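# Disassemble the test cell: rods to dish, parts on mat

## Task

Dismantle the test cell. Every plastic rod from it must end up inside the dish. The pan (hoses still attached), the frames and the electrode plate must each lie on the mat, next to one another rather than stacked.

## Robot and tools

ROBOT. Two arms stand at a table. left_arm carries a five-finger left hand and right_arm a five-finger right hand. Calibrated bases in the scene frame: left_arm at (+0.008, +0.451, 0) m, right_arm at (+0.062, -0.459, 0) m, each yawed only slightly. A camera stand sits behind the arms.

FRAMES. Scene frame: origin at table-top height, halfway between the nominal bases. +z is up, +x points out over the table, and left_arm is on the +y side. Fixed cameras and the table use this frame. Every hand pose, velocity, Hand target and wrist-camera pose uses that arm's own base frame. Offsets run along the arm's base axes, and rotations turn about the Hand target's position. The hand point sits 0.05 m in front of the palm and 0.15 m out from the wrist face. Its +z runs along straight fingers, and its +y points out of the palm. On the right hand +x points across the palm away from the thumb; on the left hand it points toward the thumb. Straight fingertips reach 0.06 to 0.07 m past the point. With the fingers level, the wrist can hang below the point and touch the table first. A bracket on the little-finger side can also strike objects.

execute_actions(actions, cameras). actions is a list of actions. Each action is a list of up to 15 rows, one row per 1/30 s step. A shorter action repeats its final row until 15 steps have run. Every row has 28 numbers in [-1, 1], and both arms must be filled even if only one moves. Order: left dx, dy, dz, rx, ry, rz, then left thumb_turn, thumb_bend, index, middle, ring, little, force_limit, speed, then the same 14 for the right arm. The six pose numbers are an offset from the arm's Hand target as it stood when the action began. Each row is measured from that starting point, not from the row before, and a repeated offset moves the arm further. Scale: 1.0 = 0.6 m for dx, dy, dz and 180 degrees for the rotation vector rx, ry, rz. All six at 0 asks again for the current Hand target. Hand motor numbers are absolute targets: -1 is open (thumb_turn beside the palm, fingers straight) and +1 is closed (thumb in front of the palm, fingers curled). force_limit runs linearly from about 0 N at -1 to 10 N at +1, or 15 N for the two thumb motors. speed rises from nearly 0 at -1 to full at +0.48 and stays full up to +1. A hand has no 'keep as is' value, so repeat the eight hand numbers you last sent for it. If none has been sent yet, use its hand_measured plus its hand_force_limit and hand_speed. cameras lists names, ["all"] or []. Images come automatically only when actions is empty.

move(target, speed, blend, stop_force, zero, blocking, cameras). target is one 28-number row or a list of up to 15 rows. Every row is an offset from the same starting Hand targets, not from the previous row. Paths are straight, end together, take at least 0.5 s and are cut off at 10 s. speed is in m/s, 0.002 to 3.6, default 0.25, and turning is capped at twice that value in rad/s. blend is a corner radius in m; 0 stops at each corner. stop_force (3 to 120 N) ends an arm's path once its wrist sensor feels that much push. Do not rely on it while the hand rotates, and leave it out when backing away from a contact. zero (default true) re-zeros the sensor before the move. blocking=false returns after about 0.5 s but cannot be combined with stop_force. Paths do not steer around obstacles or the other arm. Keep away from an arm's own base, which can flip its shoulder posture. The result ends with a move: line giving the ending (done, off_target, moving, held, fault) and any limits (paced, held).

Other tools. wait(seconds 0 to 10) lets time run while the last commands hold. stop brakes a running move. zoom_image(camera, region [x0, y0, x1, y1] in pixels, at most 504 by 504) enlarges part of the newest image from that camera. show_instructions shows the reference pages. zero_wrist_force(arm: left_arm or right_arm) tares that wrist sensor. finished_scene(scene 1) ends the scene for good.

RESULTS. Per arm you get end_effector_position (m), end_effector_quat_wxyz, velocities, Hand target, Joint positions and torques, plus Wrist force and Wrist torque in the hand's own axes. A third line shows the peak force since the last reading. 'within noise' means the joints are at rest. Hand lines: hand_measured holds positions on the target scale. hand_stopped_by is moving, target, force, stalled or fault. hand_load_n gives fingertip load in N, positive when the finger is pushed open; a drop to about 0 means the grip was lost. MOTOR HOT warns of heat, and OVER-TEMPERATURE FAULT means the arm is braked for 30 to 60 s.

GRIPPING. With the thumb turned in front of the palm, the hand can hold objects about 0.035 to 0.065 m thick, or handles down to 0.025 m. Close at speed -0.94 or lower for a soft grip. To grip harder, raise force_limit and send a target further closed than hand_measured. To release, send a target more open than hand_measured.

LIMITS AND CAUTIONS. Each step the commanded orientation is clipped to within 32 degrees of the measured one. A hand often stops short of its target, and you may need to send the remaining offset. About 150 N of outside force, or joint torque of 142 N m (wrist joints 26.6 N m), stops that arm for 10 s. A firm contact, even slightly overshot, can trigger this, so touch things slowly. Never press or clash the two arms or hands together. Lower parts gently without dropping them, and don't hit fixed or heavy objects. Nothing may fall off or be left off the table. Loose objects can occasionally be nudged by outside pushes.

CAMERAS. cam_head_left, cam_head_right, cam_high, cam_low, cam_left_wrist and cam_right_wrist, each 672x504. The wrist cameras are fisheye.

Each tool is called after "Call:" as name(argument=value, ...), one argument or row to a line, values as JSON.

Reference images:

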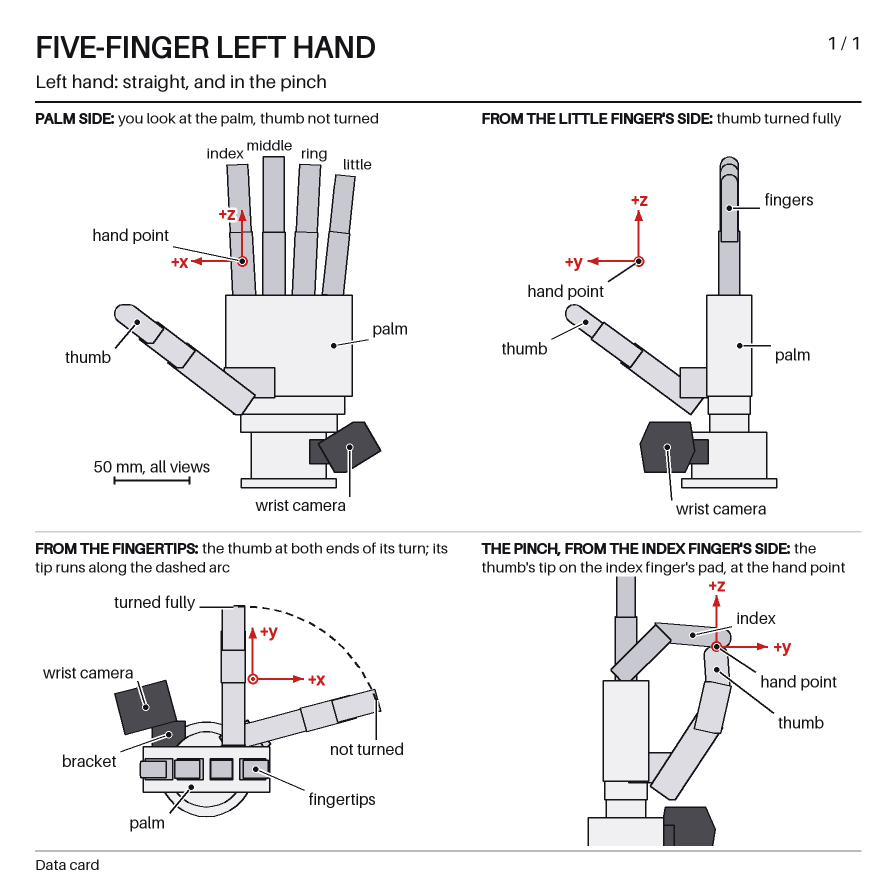

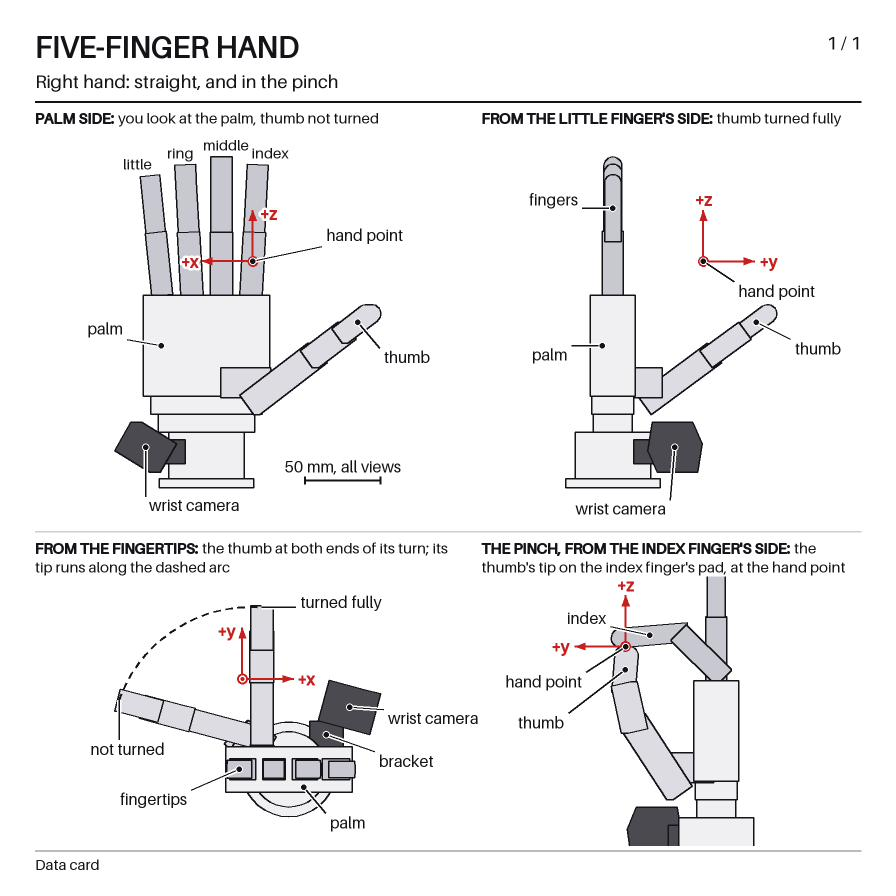

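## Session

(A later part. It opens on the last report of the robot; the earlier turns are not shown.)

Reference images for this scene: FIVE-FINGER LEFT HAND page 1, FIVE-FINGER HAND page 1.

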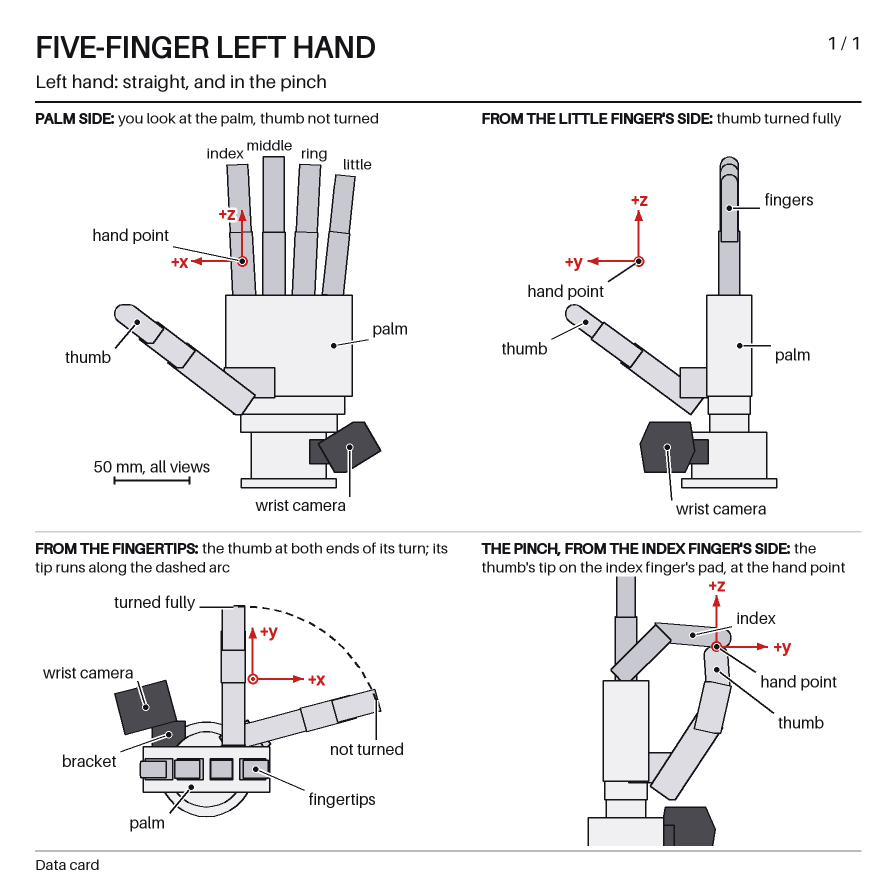

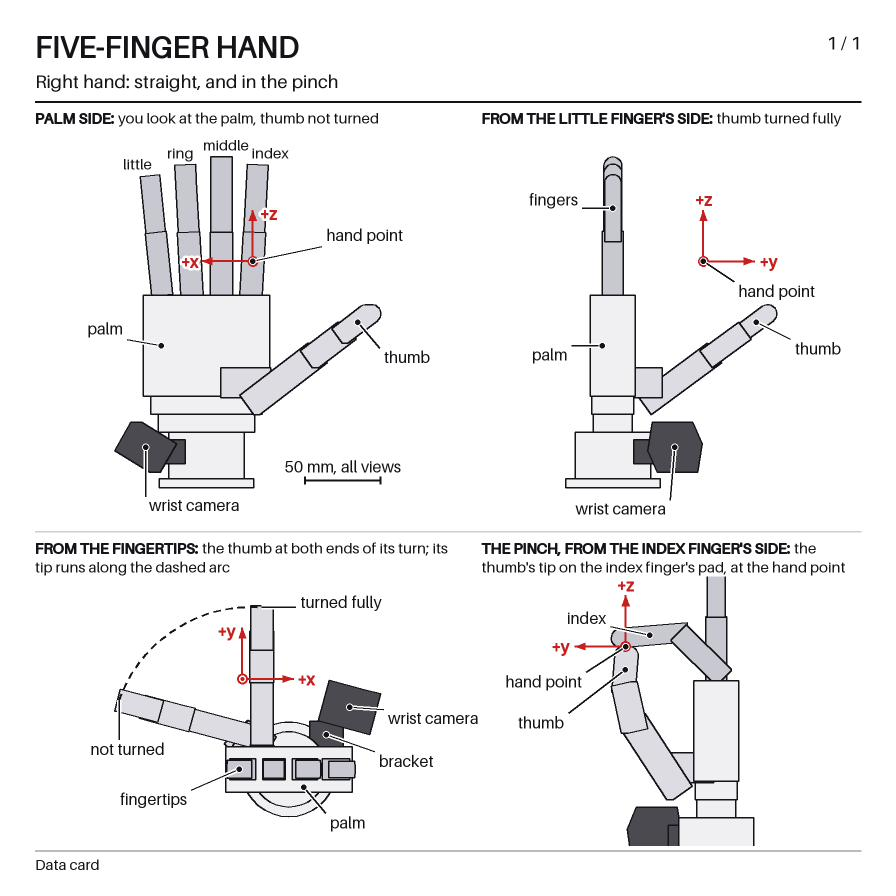

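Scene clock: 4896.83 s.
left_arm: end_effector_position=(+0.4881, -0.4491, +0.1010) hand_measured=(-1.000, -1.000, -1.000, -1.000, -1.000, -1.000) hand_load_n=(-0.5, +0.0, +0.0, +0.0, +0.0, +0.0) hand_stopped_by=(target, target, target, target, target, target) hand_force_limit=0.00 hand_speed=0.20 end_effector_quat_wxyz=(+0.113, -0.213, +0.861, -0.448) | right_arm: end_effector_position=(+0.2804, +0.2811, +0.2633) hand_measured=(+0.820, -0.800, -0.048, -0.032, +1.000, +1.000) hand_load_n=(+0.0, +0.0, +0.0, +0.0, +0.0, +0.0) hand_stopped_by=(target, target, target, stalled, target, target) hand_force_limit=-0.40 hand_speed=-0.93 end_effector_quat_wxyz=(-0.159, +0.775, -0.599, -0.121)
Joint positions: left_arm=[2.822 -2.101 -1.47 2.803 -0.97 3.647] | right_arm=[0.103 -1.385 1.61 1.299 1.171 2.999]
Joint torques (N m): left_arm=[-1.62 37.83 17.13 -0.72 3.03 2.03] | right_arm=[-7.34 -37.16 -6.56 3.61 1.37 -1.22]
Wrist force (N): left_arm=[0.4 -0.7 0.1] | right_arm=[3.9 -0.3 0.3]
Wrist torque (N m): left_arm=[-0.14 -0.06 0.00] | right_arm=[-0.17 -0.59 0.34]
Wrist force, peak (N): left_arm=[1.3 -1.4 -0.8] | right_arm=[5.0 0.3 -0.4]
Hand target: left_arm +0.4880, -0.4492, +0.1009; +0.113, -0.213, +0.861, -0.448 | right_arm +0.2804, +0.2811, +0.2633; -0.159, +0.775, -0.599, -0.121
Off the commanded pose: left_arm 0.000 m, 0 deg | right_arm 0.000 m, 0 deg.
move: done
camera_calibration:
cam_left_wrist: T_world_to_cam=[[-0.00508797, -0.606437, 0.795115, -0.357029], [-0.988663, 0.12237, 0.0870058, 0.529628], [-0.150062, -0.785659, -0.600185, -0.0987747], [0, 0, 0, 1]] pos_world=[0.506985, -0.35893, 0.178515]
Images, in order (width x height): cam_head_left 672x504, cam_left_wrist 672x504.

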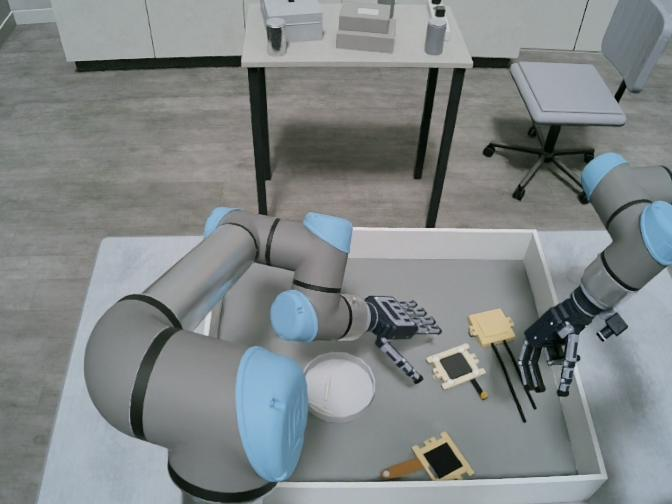

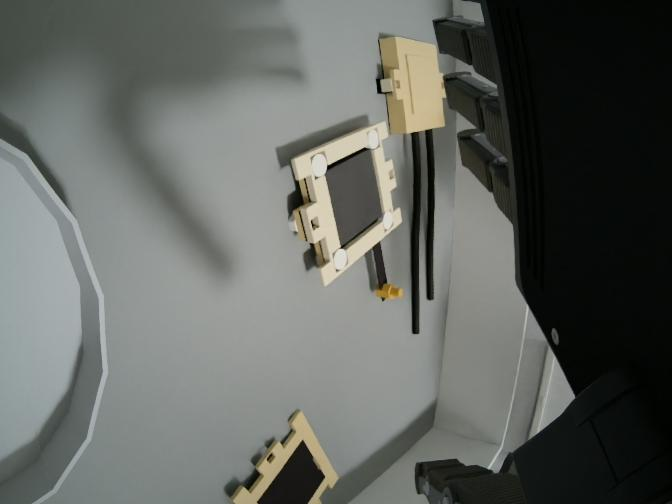

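Call:
move(
  target=[
    [-0.055,0.199,0.199,0,0,0,-1,-1,-1,-1,-1,-1,0,0.2,0,0,0,0,0,0,0.82,-1,-1,1,-1,1,-0.4,0],
    [-0.055,0.199,0.199,0,0,0,-1,-1,-1,-1,-1,-1,0,0.2,0.116,0.082,0,-0.1,-0.1015,0.501,0.82,-1,-1,1,-1,1,-0.4,0],
    [-0.055,0.199,0.199,0,0,0,-1,-1,-1,-1,-1,-1,0,0.2,0.326,0.053,-0.1333,-0.004,0.196,-0.962,0.82,-1,-1,1,-1,1,-0.4,0],
  ],
  cameras=["cam_head_left","cam_left_wrist","cam_right_wrist"],
  speed=0.3,
)

Call:
zoom_image(
  camera="cam_head_left",
  region=[410, 300, 540, 400],
)

Scene clock: 4985.37 s.
left_arm: end_effector_position=(+0.4550, -0.3298, +0.2203) hand_measured=(-1.000, -1.000, -1.000, -1.000, -1.000, -1.000) hand_load_n=(+0.0, +0.0, +0.0, +0.0, +0.0, +0.0) hand_stopped_by=(target, target, target, target, target, target) hand_force_limit=0.00 hand_speed=0.20 end_effector_quat_wxyz=(+0.113, -0.213, +0.861, -0.448) | right_arm: end_effector_position=(+0.4759, +0.3128, +0.1832) hand_measured=(+0.820, -1.000, -1.000, +1.000, -1.000, +1.000) hand_load_n=(+0.0, +0.0, +0.0, +0.0, +0.0, +0.0) hand_stopped_by=(target, target, target, target, target, target) hand_force_limit=-0.40 hand_speed=0.00 end_effector_quat_wxyz=(+0.000, +0.588, +0.809, +0.000) end_effector_velocity=(+0.001, +0.001, +0.001) end_effector_angular_velocity=(+0.001, -0.003, +0.007)
Joint positions: left_arm=[3.064 -1.84 -1.555 2.479 -0.808 3.88] | right_arm=[0.411 -1.019 1.254 1.336 1.571 0.098]
Joint velocities: left_arm=[within noise] | right_arm=[0.001 0 -0.003 0 0 -0.005]
Joint torques (N m): left_arm=[7.15 37.68 32.58 -3.3 2.44 2.52] | right_arm=[6.2 -52.7 -31.15 3.54 -2.61 -1.34]
Wrist force (N): left_arm=[0.6 -0.8 0.1] | right_arm=[3.8 0.0 0.5]
Wrist torque (N m): left_arm=[-0.14 -0.09 0.13] | right_arm=[-0.18 -0.56 0.30]
Wrist force, peak (N): left_arm=[0.1 -1.3 -2.1] | right_arm=[4.5 0.1 0.4]
Hand target: left_arm +0.4550, -0.3298, +0.2203; +0.113, -0.213, +0.861, -0.448 | right_arm +0.4760, +0.3129, +0.1833; +0.000, +0.588, +0.809, +0.000
Off the commanded pose: left_arm 0.000 m, 0 deg | right_arm 0.000 m, 0 deg.
move: done
camera_calibration:
cam_left_wrist: T_world_to_cam=[[-0.00506945, -0.606439, 0.795114, -0.379655], [-0.988649, 0.122437, 0.0870799, 0.4719], [-0.15016, -0.785647, -0.600176, 0.0617145], [0, 0, 0, 1]] pos_world=[0.473886, -0.23953, 0.297815]
cam_right_wrist: T_world_to_cam=[[0.83694, 0.546748, 0.0244327, -0.574347], [0.444779, -0.705506, 0.551755, -0.101139], [0.318909, -0.450919, -0.833648, 0.257402], [0, 0, 0, 1]] pos_world=[0.443591, 0.358736, 0.28442]
Images, in order (width x height): cam_head_left 672x504, cam_left_wrist 672x504, cam_right_wrist 672x504.

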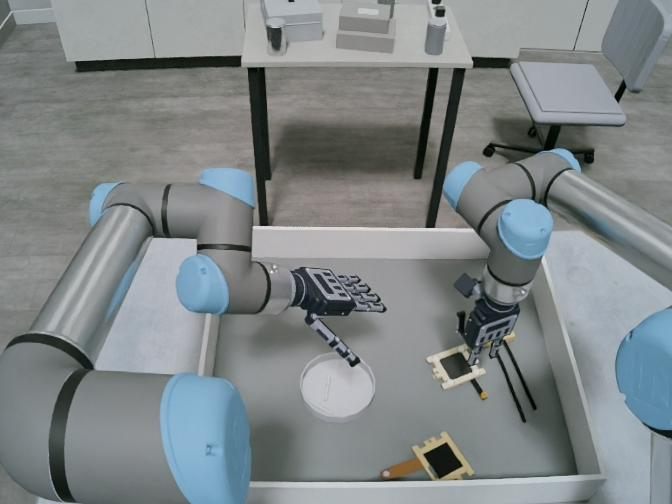

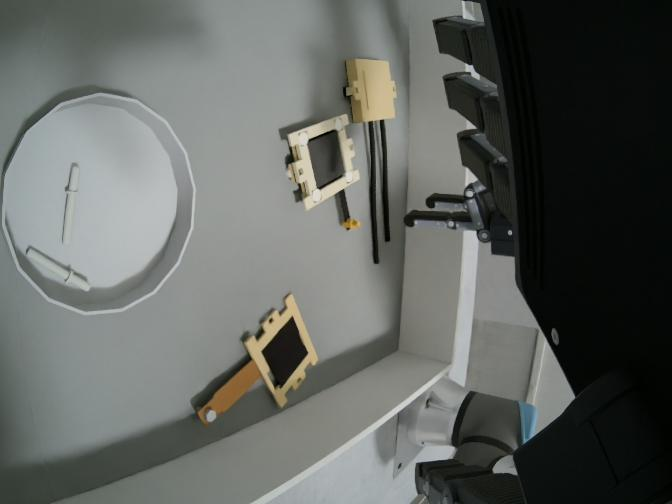

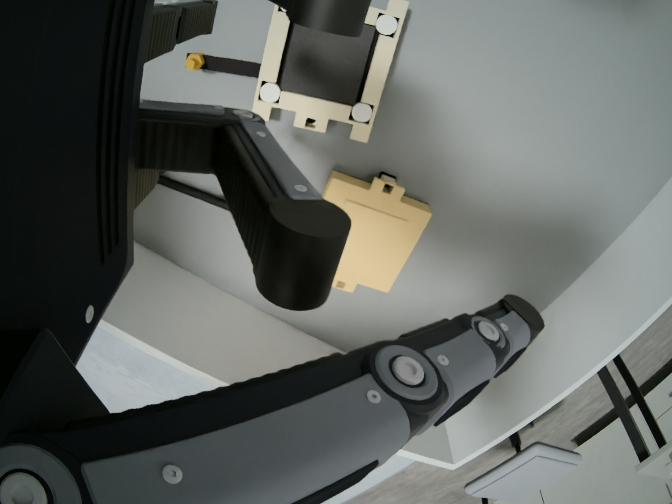

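Scaled by 3.877 from the camera's 672x504 image, which has a finer 960x720 frame.

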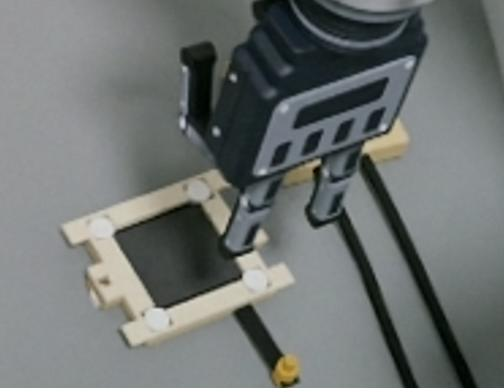

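Call:
move(
  target=[
    [0,0,0,0,0,0,-1,-1,-1,-1,-1,-1,0,0.2,0,0,-0.12,0,0,0,0.82,-1,-1,1,-1,1,-0.4,0],
    [0,0,0,0,0,0,-1,-1,-1,-1,-1,-1,0,0.2,0,0,-0.1563,0,0,0,0.82,-1,-1,1,-1,1,-0.4,0],
  ],
  cameras=["cam_head_left","cam_low","cam_right_wrist"],
  speed=[0.08,0.02],
  stop_force=4,
)

Call:
zoom_image(
  camera="cam_head_left",
  region=[420, 320, 520, 400],
)

Call:
zoom_image(
  camera="cam_low",
  region=[330, 225, 420, 275],
)

Scene clock: 5008.43 s.
left_arm: end_effector_position=(+0.4550, -0.3298, +0.2203) hand_measured=(-1.000, -1.000, -1.000, -1.000, -1.000, -1.000) hand_load_n=(-0.5, +0.0, +0.0, +0.0, +0.0, -0.5) hand_stopped_by=(target, target, target, target, target, target) hand_force_limit=0.00 hand_speed=0.20 end_effector_quat_wxyz=(+0.113, -0.213, +0.861, -0.448) | right_arm: end_effector_position=(+0.4760, +0.3129, +0.0895) hand_measured=(+0.820, -1.000, -1.000, +1.000, -1.000, +1.000) hand_load_n=(+0.0, +0.0, +0.0, +0.0, +0.0, +0.0) hand_stopped_by=(target, target, target, target, target, target) hand_force_limit=-0.40 hand_speed=0.00 end_effector_quat_wxyz=(+0.000, +0.588, +0.809, +0.000)
Joint positions: left_arm=[3.064 -1.84 -1.555 2.479 -0.808 3.88] | right_arm=[0.411 -0.944 1.384 1.131 1.571 0.098]
Joint torques (N m): left_arm=[6.53 35.1 31.95 -3.29 2.44 2.39] | right_arm=[1.55 -55.91 -28.32 3.61 -1.23 1.41]
Wrist force (N): left_arm=[0.4 -0.9 0.0] | right_arm=[3.7 -0.4 0.5]
Wrist torque (N m): left_arm=[-0.15 -0.05 0.12] | right_arm=[-0.21 -0.57 0.30]
Wrist force, peak (N): left_arm=[0.6 -1.2 0.3] | right_arm=[4.4 -0.5 0.8]
Hand target: left_arm +0.4550, -0.3298, +0.2203; +0.113, -0.213, +0.861, -0.448 | right_arm +0.4760, +0.3129, +0.0895; +0.000, +0.588, +0.809, +0.000
Off the commanded pose: left_arm 0.000 m, 0 deg | right_arm 0.000 m, 0 deg.
move: done
camera_calibration:
cam_right_wrist: T_world_to_cam=[[0.836738, 0.547045, 0.0247294, -0.57213], [0.44488, -0.705415, 0.551789, -0.0495239], [0.319297, -0.450701, -0.833617, 0.179031], [0, 0, 0, 1]] pos_world=[0.443591, 0.358735, 0.190719]
Images, in order (width x height): cam_head_left 672x504, cam_low 672x504, cam_right_wrist 672x504.

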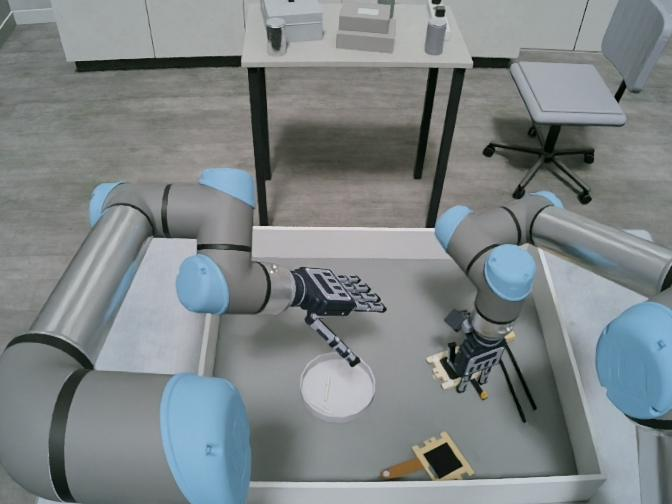

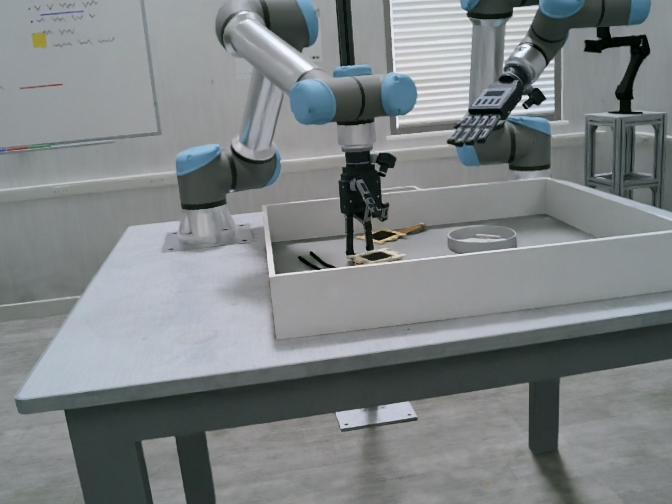

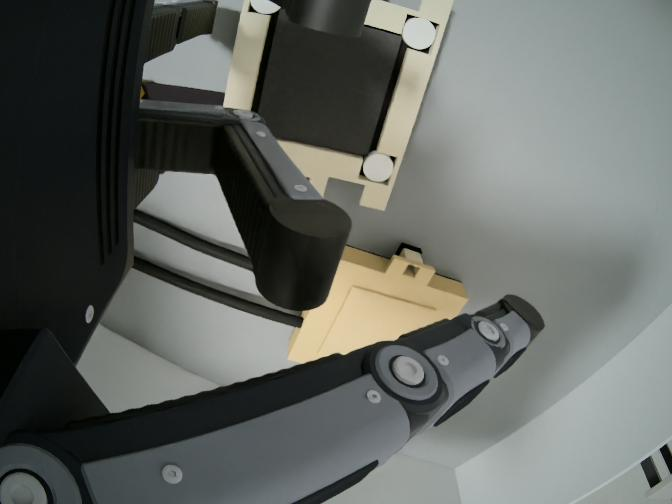

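Scaled by 5.040 from the camera's 672x504 image, which has a finer 960x720 frame.

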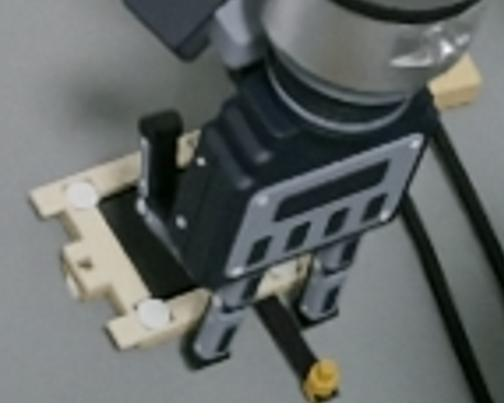

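Scaled by 5.600 from the camera's 672x504 image, which has a finer 960x720 frame.

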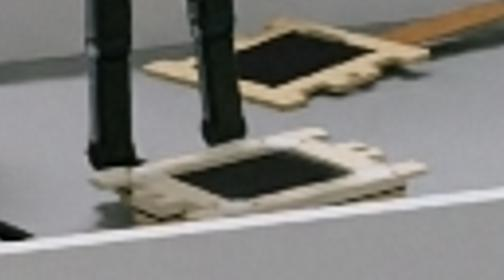

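Call:
move(
  target=[0,0,0,0,0,0,-1,-1,-1,-1,-1,-1,0,0.2,0.0476,0.0153,0,0,0,0,0.82,-1,-1,1,-1,1,-0.4,0],
  cameras=["cam_head_left","cam_low","cam_right_wrist"],
  speed=0.015,
  stop_force=7,
)

Call:
zoom_image(
  camera="cam_head_left",
  region=[420, 320, 520, 400],
)

Call:
zoom_image(
  camera="cam_low",
  region=[330, 225, 420, 275],
)

Scene clock: 5020.53 s.
left_arm: end_effector_position=(+0.4550, -0.3298, +0.2203) hand_measured=(-1.000, -1.000, -1.000, -1.000, -1.000, -1.000) hand_load_n=(-0.5, +0.0, +0.0, +0.0, +0.0, +0.0) hand_stopped_by=(target, target, target, target, target, target) hand_force_limit=0.00 hand_speed=0.20 end_effector_quat_wxyz=(+0.113, -0.213, +0.861, -0.448) | right_arm: end_effector_position=(+0.5046, +0.3220, +0.0895) hand_measured=(+0.820, -1.000, -1.000, +1.000, -1.000, +1.000) hand_load_n=(+0.0, +0.0, +0.0, +0.0, +0.0, +0.0) hand_stopped_by=(target, target, target, target, target, target) hand_force_limit=-0.40 hand_speed=0.00 end_effector_quat_wxyz=(+0.000, +0.588, +0.809, +0.000)
Joint positions: left_arm=[3.064 -1.84 -1.555 2.479 -0.808 3.88] | right_arm=[0.405 -0.88 1.273 1.177 1.571 0.092]
Joint torques (N m): left_arm=[6.13 33.96 32.17 -3.07 2.54 2.23] | right_arm=[1.54 -59.11 -5.72 0.83 -0.66 0.76]
Wrist force (N): left_arm=[0.4 -0.8 0.0] | right_arm=[3.7 -0.5 0.8]
Wrist torque (N m): left_arm=[-0.14 -0.05 0.12] | right_arm=[-0.26 -0.57 0.35]
Wrist force, peak (N): left_arm=[0.6 -1.1 0.5] | right_arm=[4.2 -0.3 0.9]
Hand target: left_arm +0.4550, -0.3298, +0.2203; +0.113, -0.213, +0.861, -0.448 | right_arm +0.5045, +0.3221, +0.0895; +0.000, +0.588, +0.809, +0.000
Off the commanded pose: left_arm 0.000 m, 0 deg | right_arm 0.000 m, 0 deg.
move: done
camera_calibration:
cam_right_wrist: T_world_to_cam=[[0.836738, 0.547045, 0.0247294, -0.601093], [0.44488, -0.705415, 0.551789, -0.0557577], [0.319297, -0.450701, -0.833617, 0.174046], [0, 0, 0, 1]] pos_world=[0.472191, 0.367935, 0.190719]
Images, in order (width x height): cam_head_left 672x504, cam_low 672x504, cam_right_wrist 672x504.

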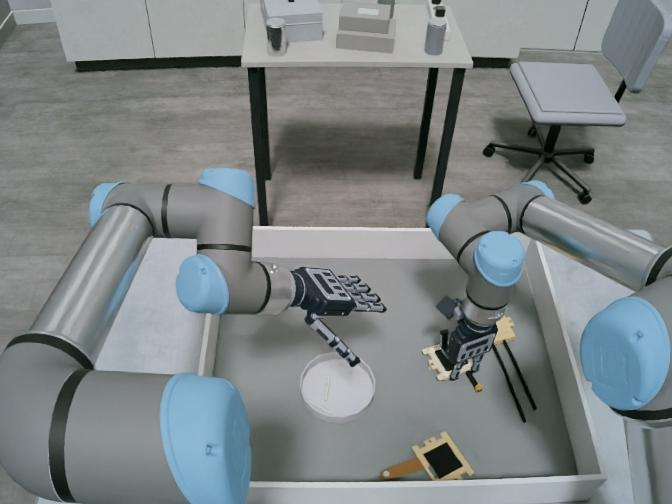

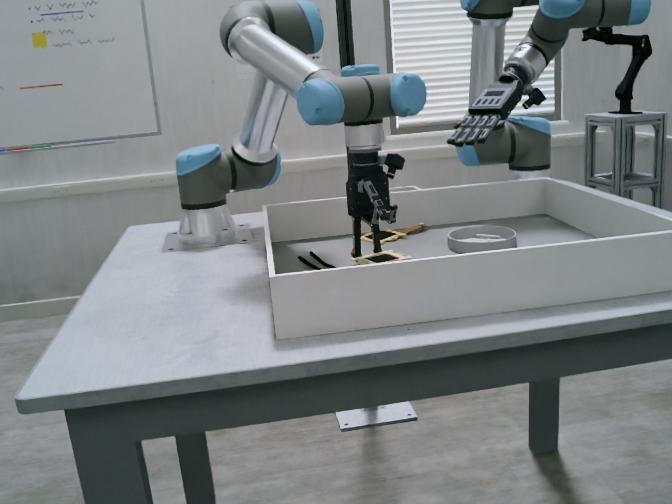

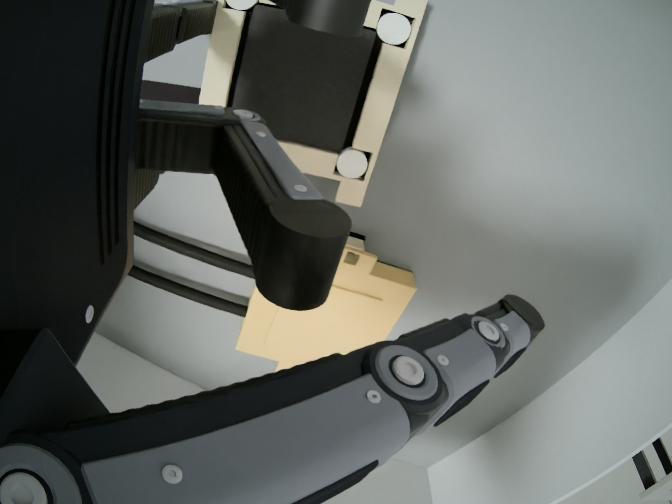

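Scaled by 5.040 from the camera's 672x504 image, which has a finer 960x720 frame.

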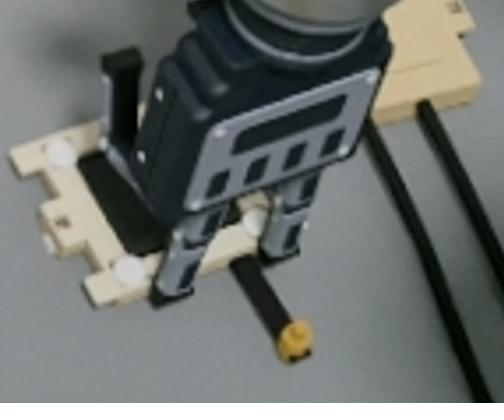

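Scaled by 5.600 from the camera's 672x504 image, which has a finer 960x720 frame.

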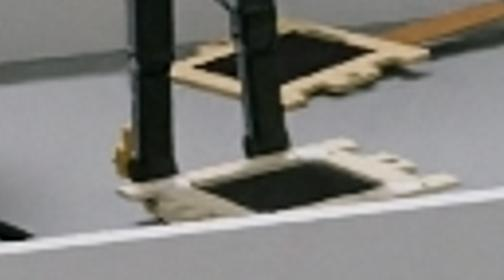

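Call:
move(
  target=[
    [-0.05,0.25,0.1,0,0,0,-1,-1,-1,-1,-1,-1,0,0.2,-0.03,-0.01,0.12,0,0,0,0.82,-1,-1,1,-1,1,-0.4,0],
    [-0.05,0.25,0.1,0,0,0,-1,-1,-1,-1,-1,-1,0,0.2,-0.1,0.1607,0.3,0,0,-0.5,0.82,-1,-1,1,-1,1,-0.4,0],
  ],
  cameras=["cam_head_left","cam_head_right","cam_left_wrist"],
  speed=0.2,
)

Call:
zoom_image(
  camera="cam_head_left",
  region=[420, 320, 520, 400],
)

Call:
zoom_image(
  camera="cam_head_right",
  region=[400, 320, 500, 400],
)

Scene clock: 5092.03 s.
left_arm: end_effector_position=(+0.4250, -0.1798, +0.2803) hand_measured=(-1.000, -1.000, -1.000, -1.000, -1.000, -1.000) hand_load_n=(+0.0, +0.0, +0.0, +0.0, -0.5, +0.0) hand_stopped_by=(target, target, target, target, target, target) hand_force_limit=0.00 hand_speed=0.20 end_effector_quat_wxyz=(+0.113, -0.213, +0.861, -0.448) | right_arm: end_effector_position=(+0.4433, +0.4173, +0.2688) hand_measured=(+0.820, -1.000, -1.000, +1.000, -1.000, +1.000) hand_load_n=(+0.0, +0.0, +0.0, +0.0, +0.0, +0.0) hand_stopped_by=(target, target, target, target, target, target) hand_force_limit=-0.40 hand_speed=0.00 end_effector_quat_wxyz=(-0.021, +0.986, +0.164, +0.030)
Joint positions: left_arm=[3.467 -1.718 -1.648 2.023 -0.63 4.437] | right_arm=[0.612 -0.483 0.035 1.946 1.559 1.854]
Joint torques (N m): left_arm=[5.15 20 31 -3.4 -1.35 1.51] | right_arm=[-6.83 -47.13 -28.74 2.91 -0.38 1.03]
Wrist force (N): left_arm=[0.5 -1.0 0.2] | right_arm=[4.2 -0.3 0.1]
Wrist torque (N m): left_arm=[-0.17 -0.07 0.10] | right_arm=[-0.20 -0.63 0.37]
Wrist force, peak (N): left_arm=[1.0 -1.3 1.8] | right_arm=[4.5 -0.7 0.5]
Hand target: left_arm +0.4250, -0.1798, +0.2803; +0.113, -0.213, +0.861, -0.448 | right_arm +0.4445, +0.4185, +0.2695; +0.000, +0.988, +0.156, +0.000
Off the commanded pose: left_arm 0.000 m, 0 deg | right_arm 0.002 m, 4 deg.
elbow stopped short (right arm): the move would have taken joint 3 (elbow) straighter than the controller allows.
move: off_target (right_arm)
camera_calibration:
cam_left_wrist: T_world_to_cam=[[-0.00506945, -0.606439, 0.795114, -0.336548], [-0.988649, 0.122437, 0.0870799, 0.41865], [-0.15016, -0.785647, -0.600176, 0.211067], [0, 0, 0, 1]] pos_world=[0.443886, -0.0895296, 0.357815]
Images, in order (width x height): cam_head_left 672x504, cam_head_right 672x504, cam_left_wrist 672x504.

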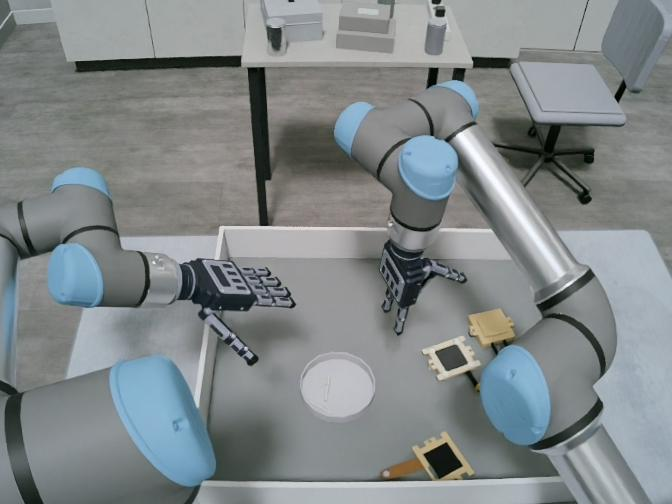

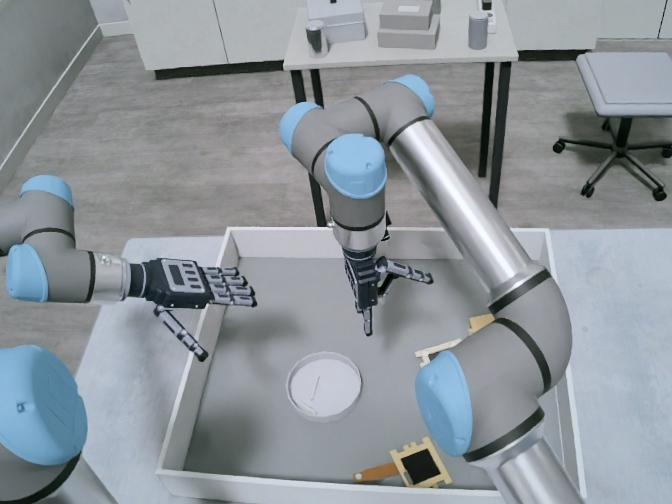

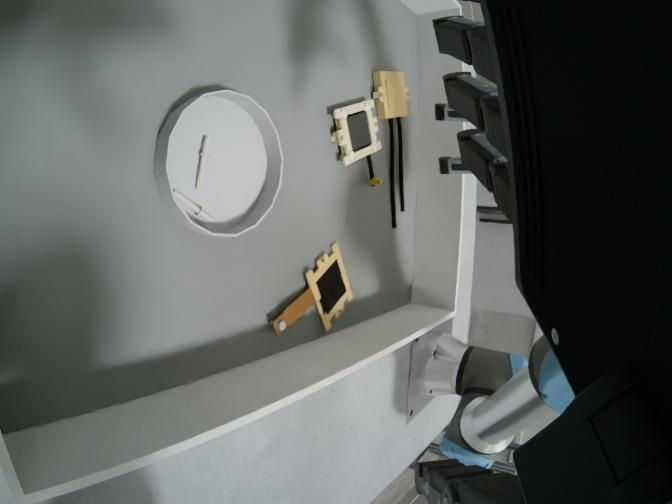

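Scaled by 5.040 from the camera's 672x504 image, which has a finer 960x720 frame.

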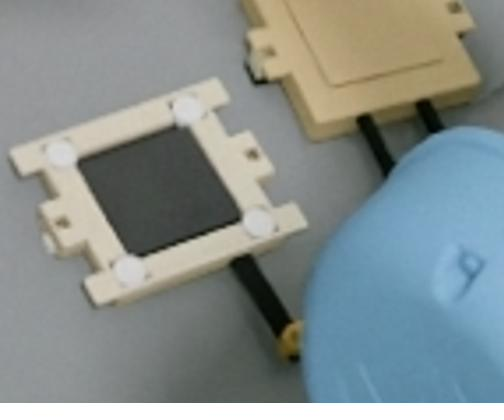

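Scaled by 5.040 from the camera's 672x504 image, which has a finer 960x720 frame.

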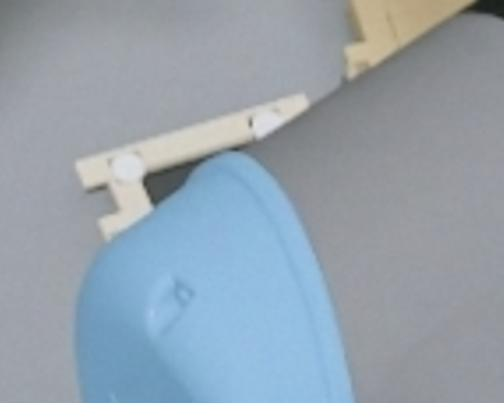

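Call:
move(
  target=[
    [0,0,0,0,0,0,-1,-1,-1,-1,-1,-1,0,0.2,0.078,-0.0158,-0.28,0,0,-0.008,0.82,-0.3,-0.15,1,1,1,-0.4,0],
    [0,0,0,0,0,0,-1,-1,-1,-1,-1,-1,0,0.2,0.078,-0.0158,-0.3325,0,0,-0.008,0.82,-0.3,-0.15,1,1,1,-0.4,0],
  ],
  cameras=["cam_head_left","cam_low"],
  speed=[0.15,0.06],
)

Call:
zoom_image(
  camera="cam_head_left",
  region=[380, 310, 480, 390],
)

Call:
zoom_image(
  camera="cam_low",
  region=[350, 205, 460, 280],
)

Scene clock: 5134.47 s.
left_arm: end_effector_position=(+0.4250, -0.1798, +0.2803) hand_measured=(-1.000, -1.000, -1.000, -1.000, -1.000, -1.000) hand_load_n=(-0.5, +0.0, +0.0, -0.5, +0.0, +0.0) hand_stopped_by=(target, target, target, target, target, target) hand_force_limit=0.00 hand_speed=0.20 end_effector_quat_wxyz=(+0.113, -0.213, +0.861, -0.448) | right_arm: end_effector_position=(+0.4913, +0.4090, +0.0699) hand_measured=(+0.820, -0.392, -0.150, +1.000, +1.000, +1.000) hand_load_n=(+2.0, +5.0, +0.0, -1.5, +0.0, +0.0) hand_stopped_by=(target, force, target, target, target, target) hand_force_limit=-0.40 hand_speed=0.00 end_effector_quat_wxyz=(+0.000, +0.990, +0.144, +0.000)
Joint positions: left_arm=[3.467 -1.718 -1.648 2.023 -0.63 4.437] | right_arm=[0.563 -0.422 0.464 1.53 1.571 1.846]
Joint torques (N m): left_arm=[2.58 18.11 32.24 -2.36 -1.21 -0.96] | right_arm=[6.01 -68.79 -31.87 4.07 -1.98 0.58]
Wrist force (N): left_arm=[0.8 -0.8 0.1] | right_arm=[3.9 -0.8 0.3]
Wrist torque (N m): left_arm=[-0.14 -0.11 0.11] | right_arm=[-0.28 -0.58 0.37]
Wrist force, peak (N): left_arm=[0.7 -1.2 0.3] | right_arm=[4.6 -0.3 1.8]
Hand target: left_arm +0.4250, -0.1798, +0.2803; +0.113, -0.213, +0.861, -0.448 | right_arm +0.4913, +0.4090, +0.0700; +0.000, +0.990, +0.144, +0.000
Off the commanded pose: left_arm 0.000 m, 0 deg | right_arm 0.000 m, 0 deg.
move: done
Images, in order (width x height): cam_head_left 672x504, cam_low 672x504.

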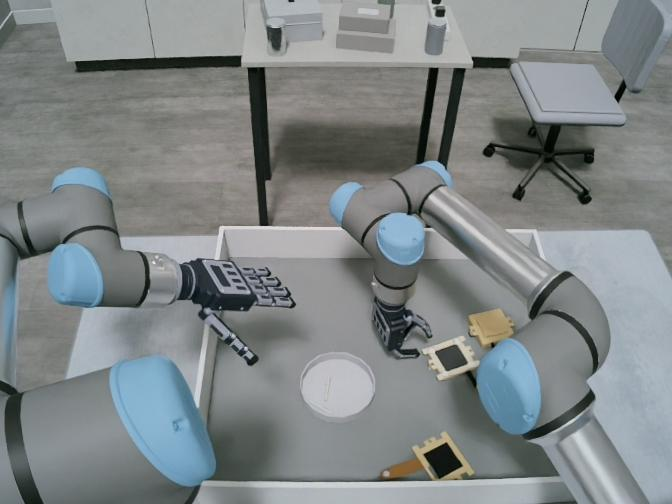

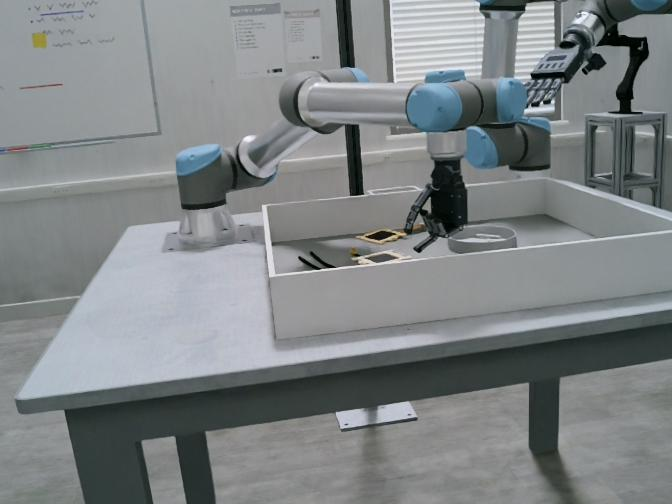

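Scaled by 5.040 from the camera's 672x504 image, which has a finer 960x720 frame.

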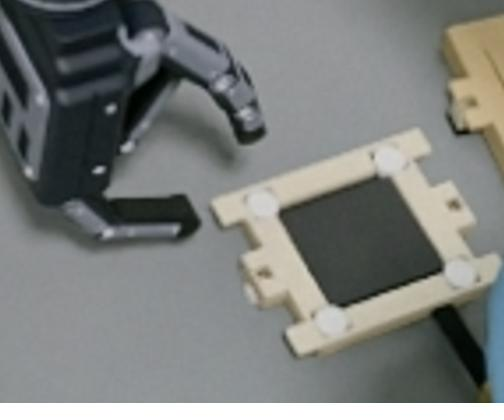

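Scaled by 4.582 from the camera's 672x504 image, which has a finer 960x720 frame.

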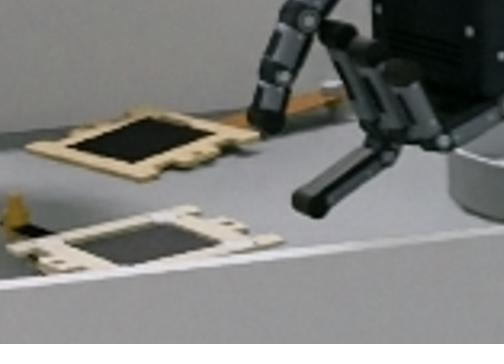

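Call:
move(
  target=[0,0,0,0,0,0,-1,-1,-1,-1,-1,-1,0,0.2,0,0,0,0,0,0,0.82,-1,-0.15,1,1,1,-0.4,0.2],
  cameras=[],
)

Call:
move(
  target=[0,0,0,0,0,0,-1,-1,-1,-1,-1,-1,0,0.2,0.0033,0,0,0,0,0,0.82,-1,-0.15,-0.15,1,1,-0.4,0.2],
  cameras=[],
)

Call:
move(
  target=[0,0,-0.039,0,0,0,-1,-1,-1,-1,-1,-1,0,0.2,0,0,-0.039,0,0,0,0.82,-0.4,-0.15,-0.15,1,1,-0.4,0.0],
  cameras=["cam_head_left","cam_low","cam_right_wrist"],
  speed=0.02,
  stop_force=3,
)

Call:
zoom_image(
  camera="cam_head_left",
  region=[380, 310, 480, 390],
)

Call:
zoom_image(
  camera="cam_low",
  region=[350, 205, 460, 280],
)

Scene clock: 5159.57 s.
left_arm: end_effector_position=(+0.4250, -0.1798, +0.2803) hand_measured=(-1.000, -1.000, -1.000, -1.000, -1.000, -1.000) hand_load_n=(-0.5, +0.0, -0.5, +0.0, -0.5, +0.0) hand_stopped_by=(target, target, target, target, target, target) hand_force_limit=0.00 hand_speed=0.20 end_effector_quat_wxyz=(+0.113, -0.213, +0.861, -0.448) | right_arm: end_effector_position=(+0.4913, +0.4090, +0.0701) hand_measured=(+0.820, -1.000, -0.150, +1.000, +1.000, +1.000) hand_load_n=(+0.0, +0.0, +0.0, +0.0, +0.0, +0.0) hand_stopped_by=(target, target, target, target, target, target) hand_force_limit=-0.40 hand_speed=0.20 end_effector_quat_wxyz=(+0.000, +0.990, +0.144, +0.000)
Joint positions: left_arm=[3.467 -1.718 -1.648 2.023 -0.63 4.437] | right_arm=[0.563 -0.422 0.464 1.53 1.571 1.846]
Joint torques (N m): left_arm=[0.64 17.35 31.18 -1.63 -1.45 -1.72] | right_arm=[-4.7 -69.58 -29.23 2.12 -2.03 -1.17]
Wrist force (N): left_arm=[0.6 -0.9 0.6] | right_arm=[3.7 -0.6 0.6]
Wrist torque (N m): left_arm=[-0.18 -0.08 0.11] | right_arm=[-0.26 -0.56 0.37]
Wrist force, peak (N): left_arm=[0.8 -1.1 0.1] | right_arm=[4.2 -0.6 0.6]
Hand target: left_arm +0.4250, -0.1798, +0.2803; +0.113, -0.213, +0.861, -0.448 | right_arm +0.4913, +0.4090, +0.0700; +0.000, +0.990, +0.144, +0.000
Off the commanded pose: left_arm 0.000 m, 0 deg | right_arm 0.000 m, 0 deg.
move: done
No camera images: "cameras" was empty.

Scene clock: 5160.27 s.
left_arm: end_effector_position=(+0.4250, -0.1798, +0.2803) hand_measured=(-1.000, -1.000, -1.000, -1.000, -1.000, -1.000) hand_load_n=(+0.0, +0.0, +0.0, +0.0, +0.0, +0.0) hand_stopped_by=(target, target, target, target, target, target) hand_force_limit=0.00 hand_speed=0.20 end_effector_quat_wxyz=(+0.113, -0.213, +0.861, -0.448) | right_arm: end_effector_position=(+0.4933, +0.4090, +0.0701) hand_measured=(+0.820, -1.000, -0.150, -0.150, +1.000, +1.000) hand_load_n=(+0.0, +0.0, +0.0, +0.0, +0.0, +0.0) hand_stopped_by=(target, target, target, target, target, target) hand_force_limit=-0.40 hand_speed=0.20 end_effector_quat_wxyz=(+0.000, +0.990, +0.144, +0.000)
Joint positions: left_arm=[3.467 -1.718 -1.648 2.023 -0.63 4.437] | right_arm=[0.561 -0.414 0.448 1.537 1.571 1.844]
Joint torques (N m): left_arm=[0.44 17.55 31.47 -1.44 -1.31 -1.57] | right_arm=[-4.85 -58.54 -16.25 2.48 -1.73 -0.99]
Wrist force (N): left_arm=[0.8 -1.0 0.2] | right_arm=[3.8 -0.8 0.6]
Wrist torque (N m): left_arm=[-0.16 -0.10 0.11] | right_arm=[-0.28 -0.57 0.36]
Wrist force, peak (N): left_arm=[0.8 -1.0 0.2] | right_arm=[4.1 -0.7 0.5]
Hand target: left_arm +0.4250, -0.1798, +0.2803; +0.113, -0.213, +0.861, -0.448 | right_arm +0.4933, +0.4090, +0.0700; +0.000, +0.990, +0.144, +0.000
Off the commanded pose: left_arm 0.000 m, 0 deg | right_arm 0.000 m, 0 deg.
move: done
No camera images: "cameras" was empty.

Scene clock: 5162.47 s.
left_arm: end_effector_position=(+0.4250, -0.1798, +0.2569) hand_measured=(-1.000, -1.000, -1.000, -1.000, -1.000, -1.000) hand_load_n=(+0.0, +0.0, +0.0, +0.0, +0.0, -0.5) hand_stopped_by=(target, target, target, target, target, target) hand_force_limit=0.00 hand_speed=0.20 end_effector_quat_wxyz=(+0.113, -0.213, +0.861, -0.448) | right_arm: end_effector_position=(+0.4933, +0.4090, +0.0512) hand_measured=(+0.820, -0.400, -0.150, -0.150, +1.000, +1.000) hand_load_n=(+0.0, +0.0, +0.0, -1.5, +0.0, +0.0) hand_stopped_by=(target, target, target, target, target, target) hand_force_limit=-0.40 hand_speed=0.00 end_effector_quat_wxyz=(+0.000, +0.990, +0.144, +0.000)
Joint positions: left_arm=[3.467 -1.731 -1.693 2.082 -0.63 4.437] | right_arm=[0.561 -0.409 0.485 1.495 1.571 1.844]
Joint torques (N m): left_arm=[0.17 32.74 31.39 -4.14 -0.71 1.95] | right_arm=[1.18 -71.36 -29.09 0.72 -0.61 1.03]
Wrist force (N): left_arm=[0.5 -0.7 0.3] | right_arm=[4.1 -2.1 -2.5]
Wrist torque (N m): left_arm=[-0.14 -0.07 0.10] | right_arm=[-0.24 -0.53 0.34]
Wrist force, peak (N): left_arm=[0.6 -1.3 0.2] | right_arm=[4.1 -5.5 -8.0]
Hand target: left_arm +0.4250, -0.1798, +0.2569; +0.113, -0.213, +0.861, -0.448 | right_arm +0.4933, +0.4090, +0.0512; +0.000, +0.990, +0.144, +0.000 (not the last commanded pose)
Off the commanded pose: left_arm 0.000 m, 0 deg | right_arm 0.005 m, 0 deg.
move: contact (right_arm)
camera_calibration:
cam_right_wrist: T_world_to_cam=[[0.525767, -0.850269, 0.0247435, 0.0865709], [-0.716404, -0.426933, 0.551809, 0.490681], [-0.458622, -0.307849, -0.833603, 0.510222], [0, 0, 0, 1]] pos_world=[0.540009, 0.440168, 0.152418]
Images, in order (width x height): cam_head_left 672x504, cam_low 672x504, cam_right_wrist 672x504.

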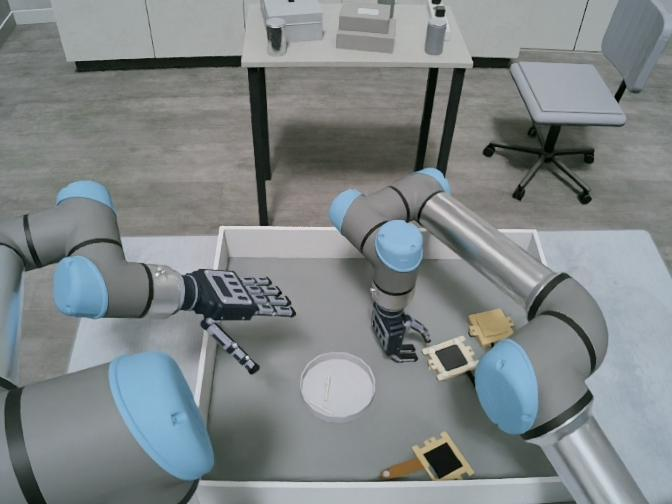

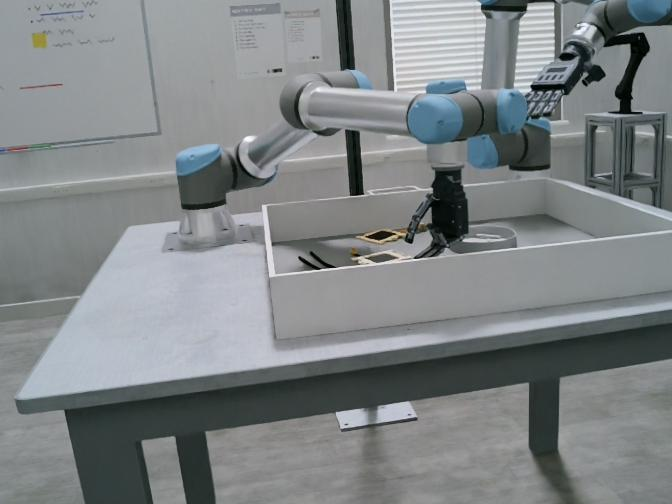

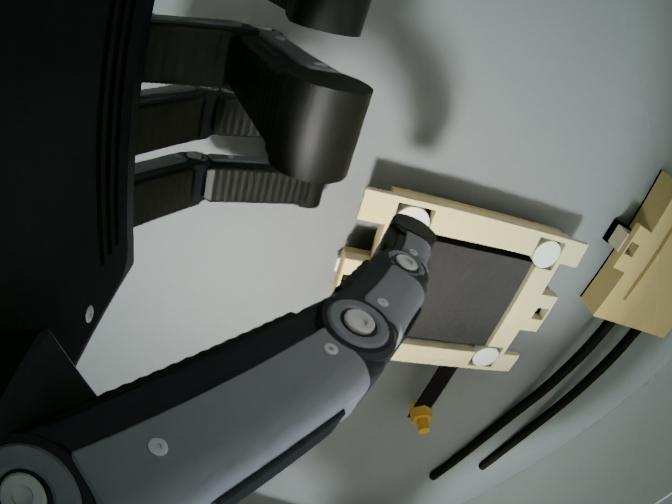

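Scaled by 5.040 from the camera's 672x504 image, which has a finer 960x720 frame.

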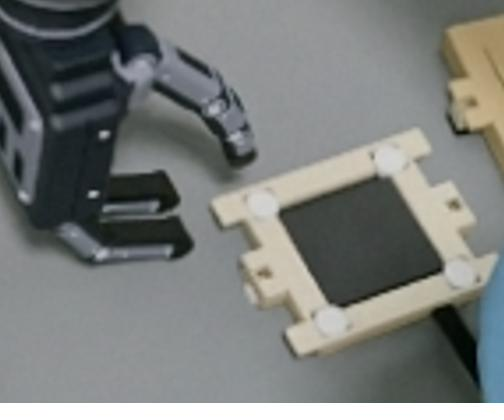

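Scaled by 4.582 from the camera's 672x504 image, which has a finer 960x720 frame.

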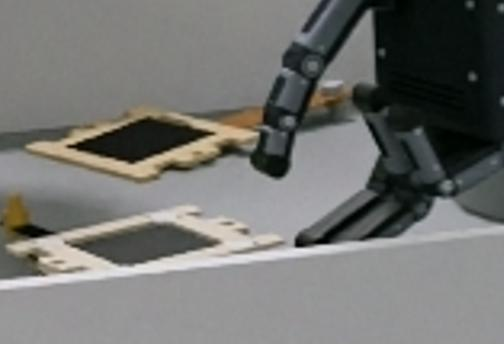

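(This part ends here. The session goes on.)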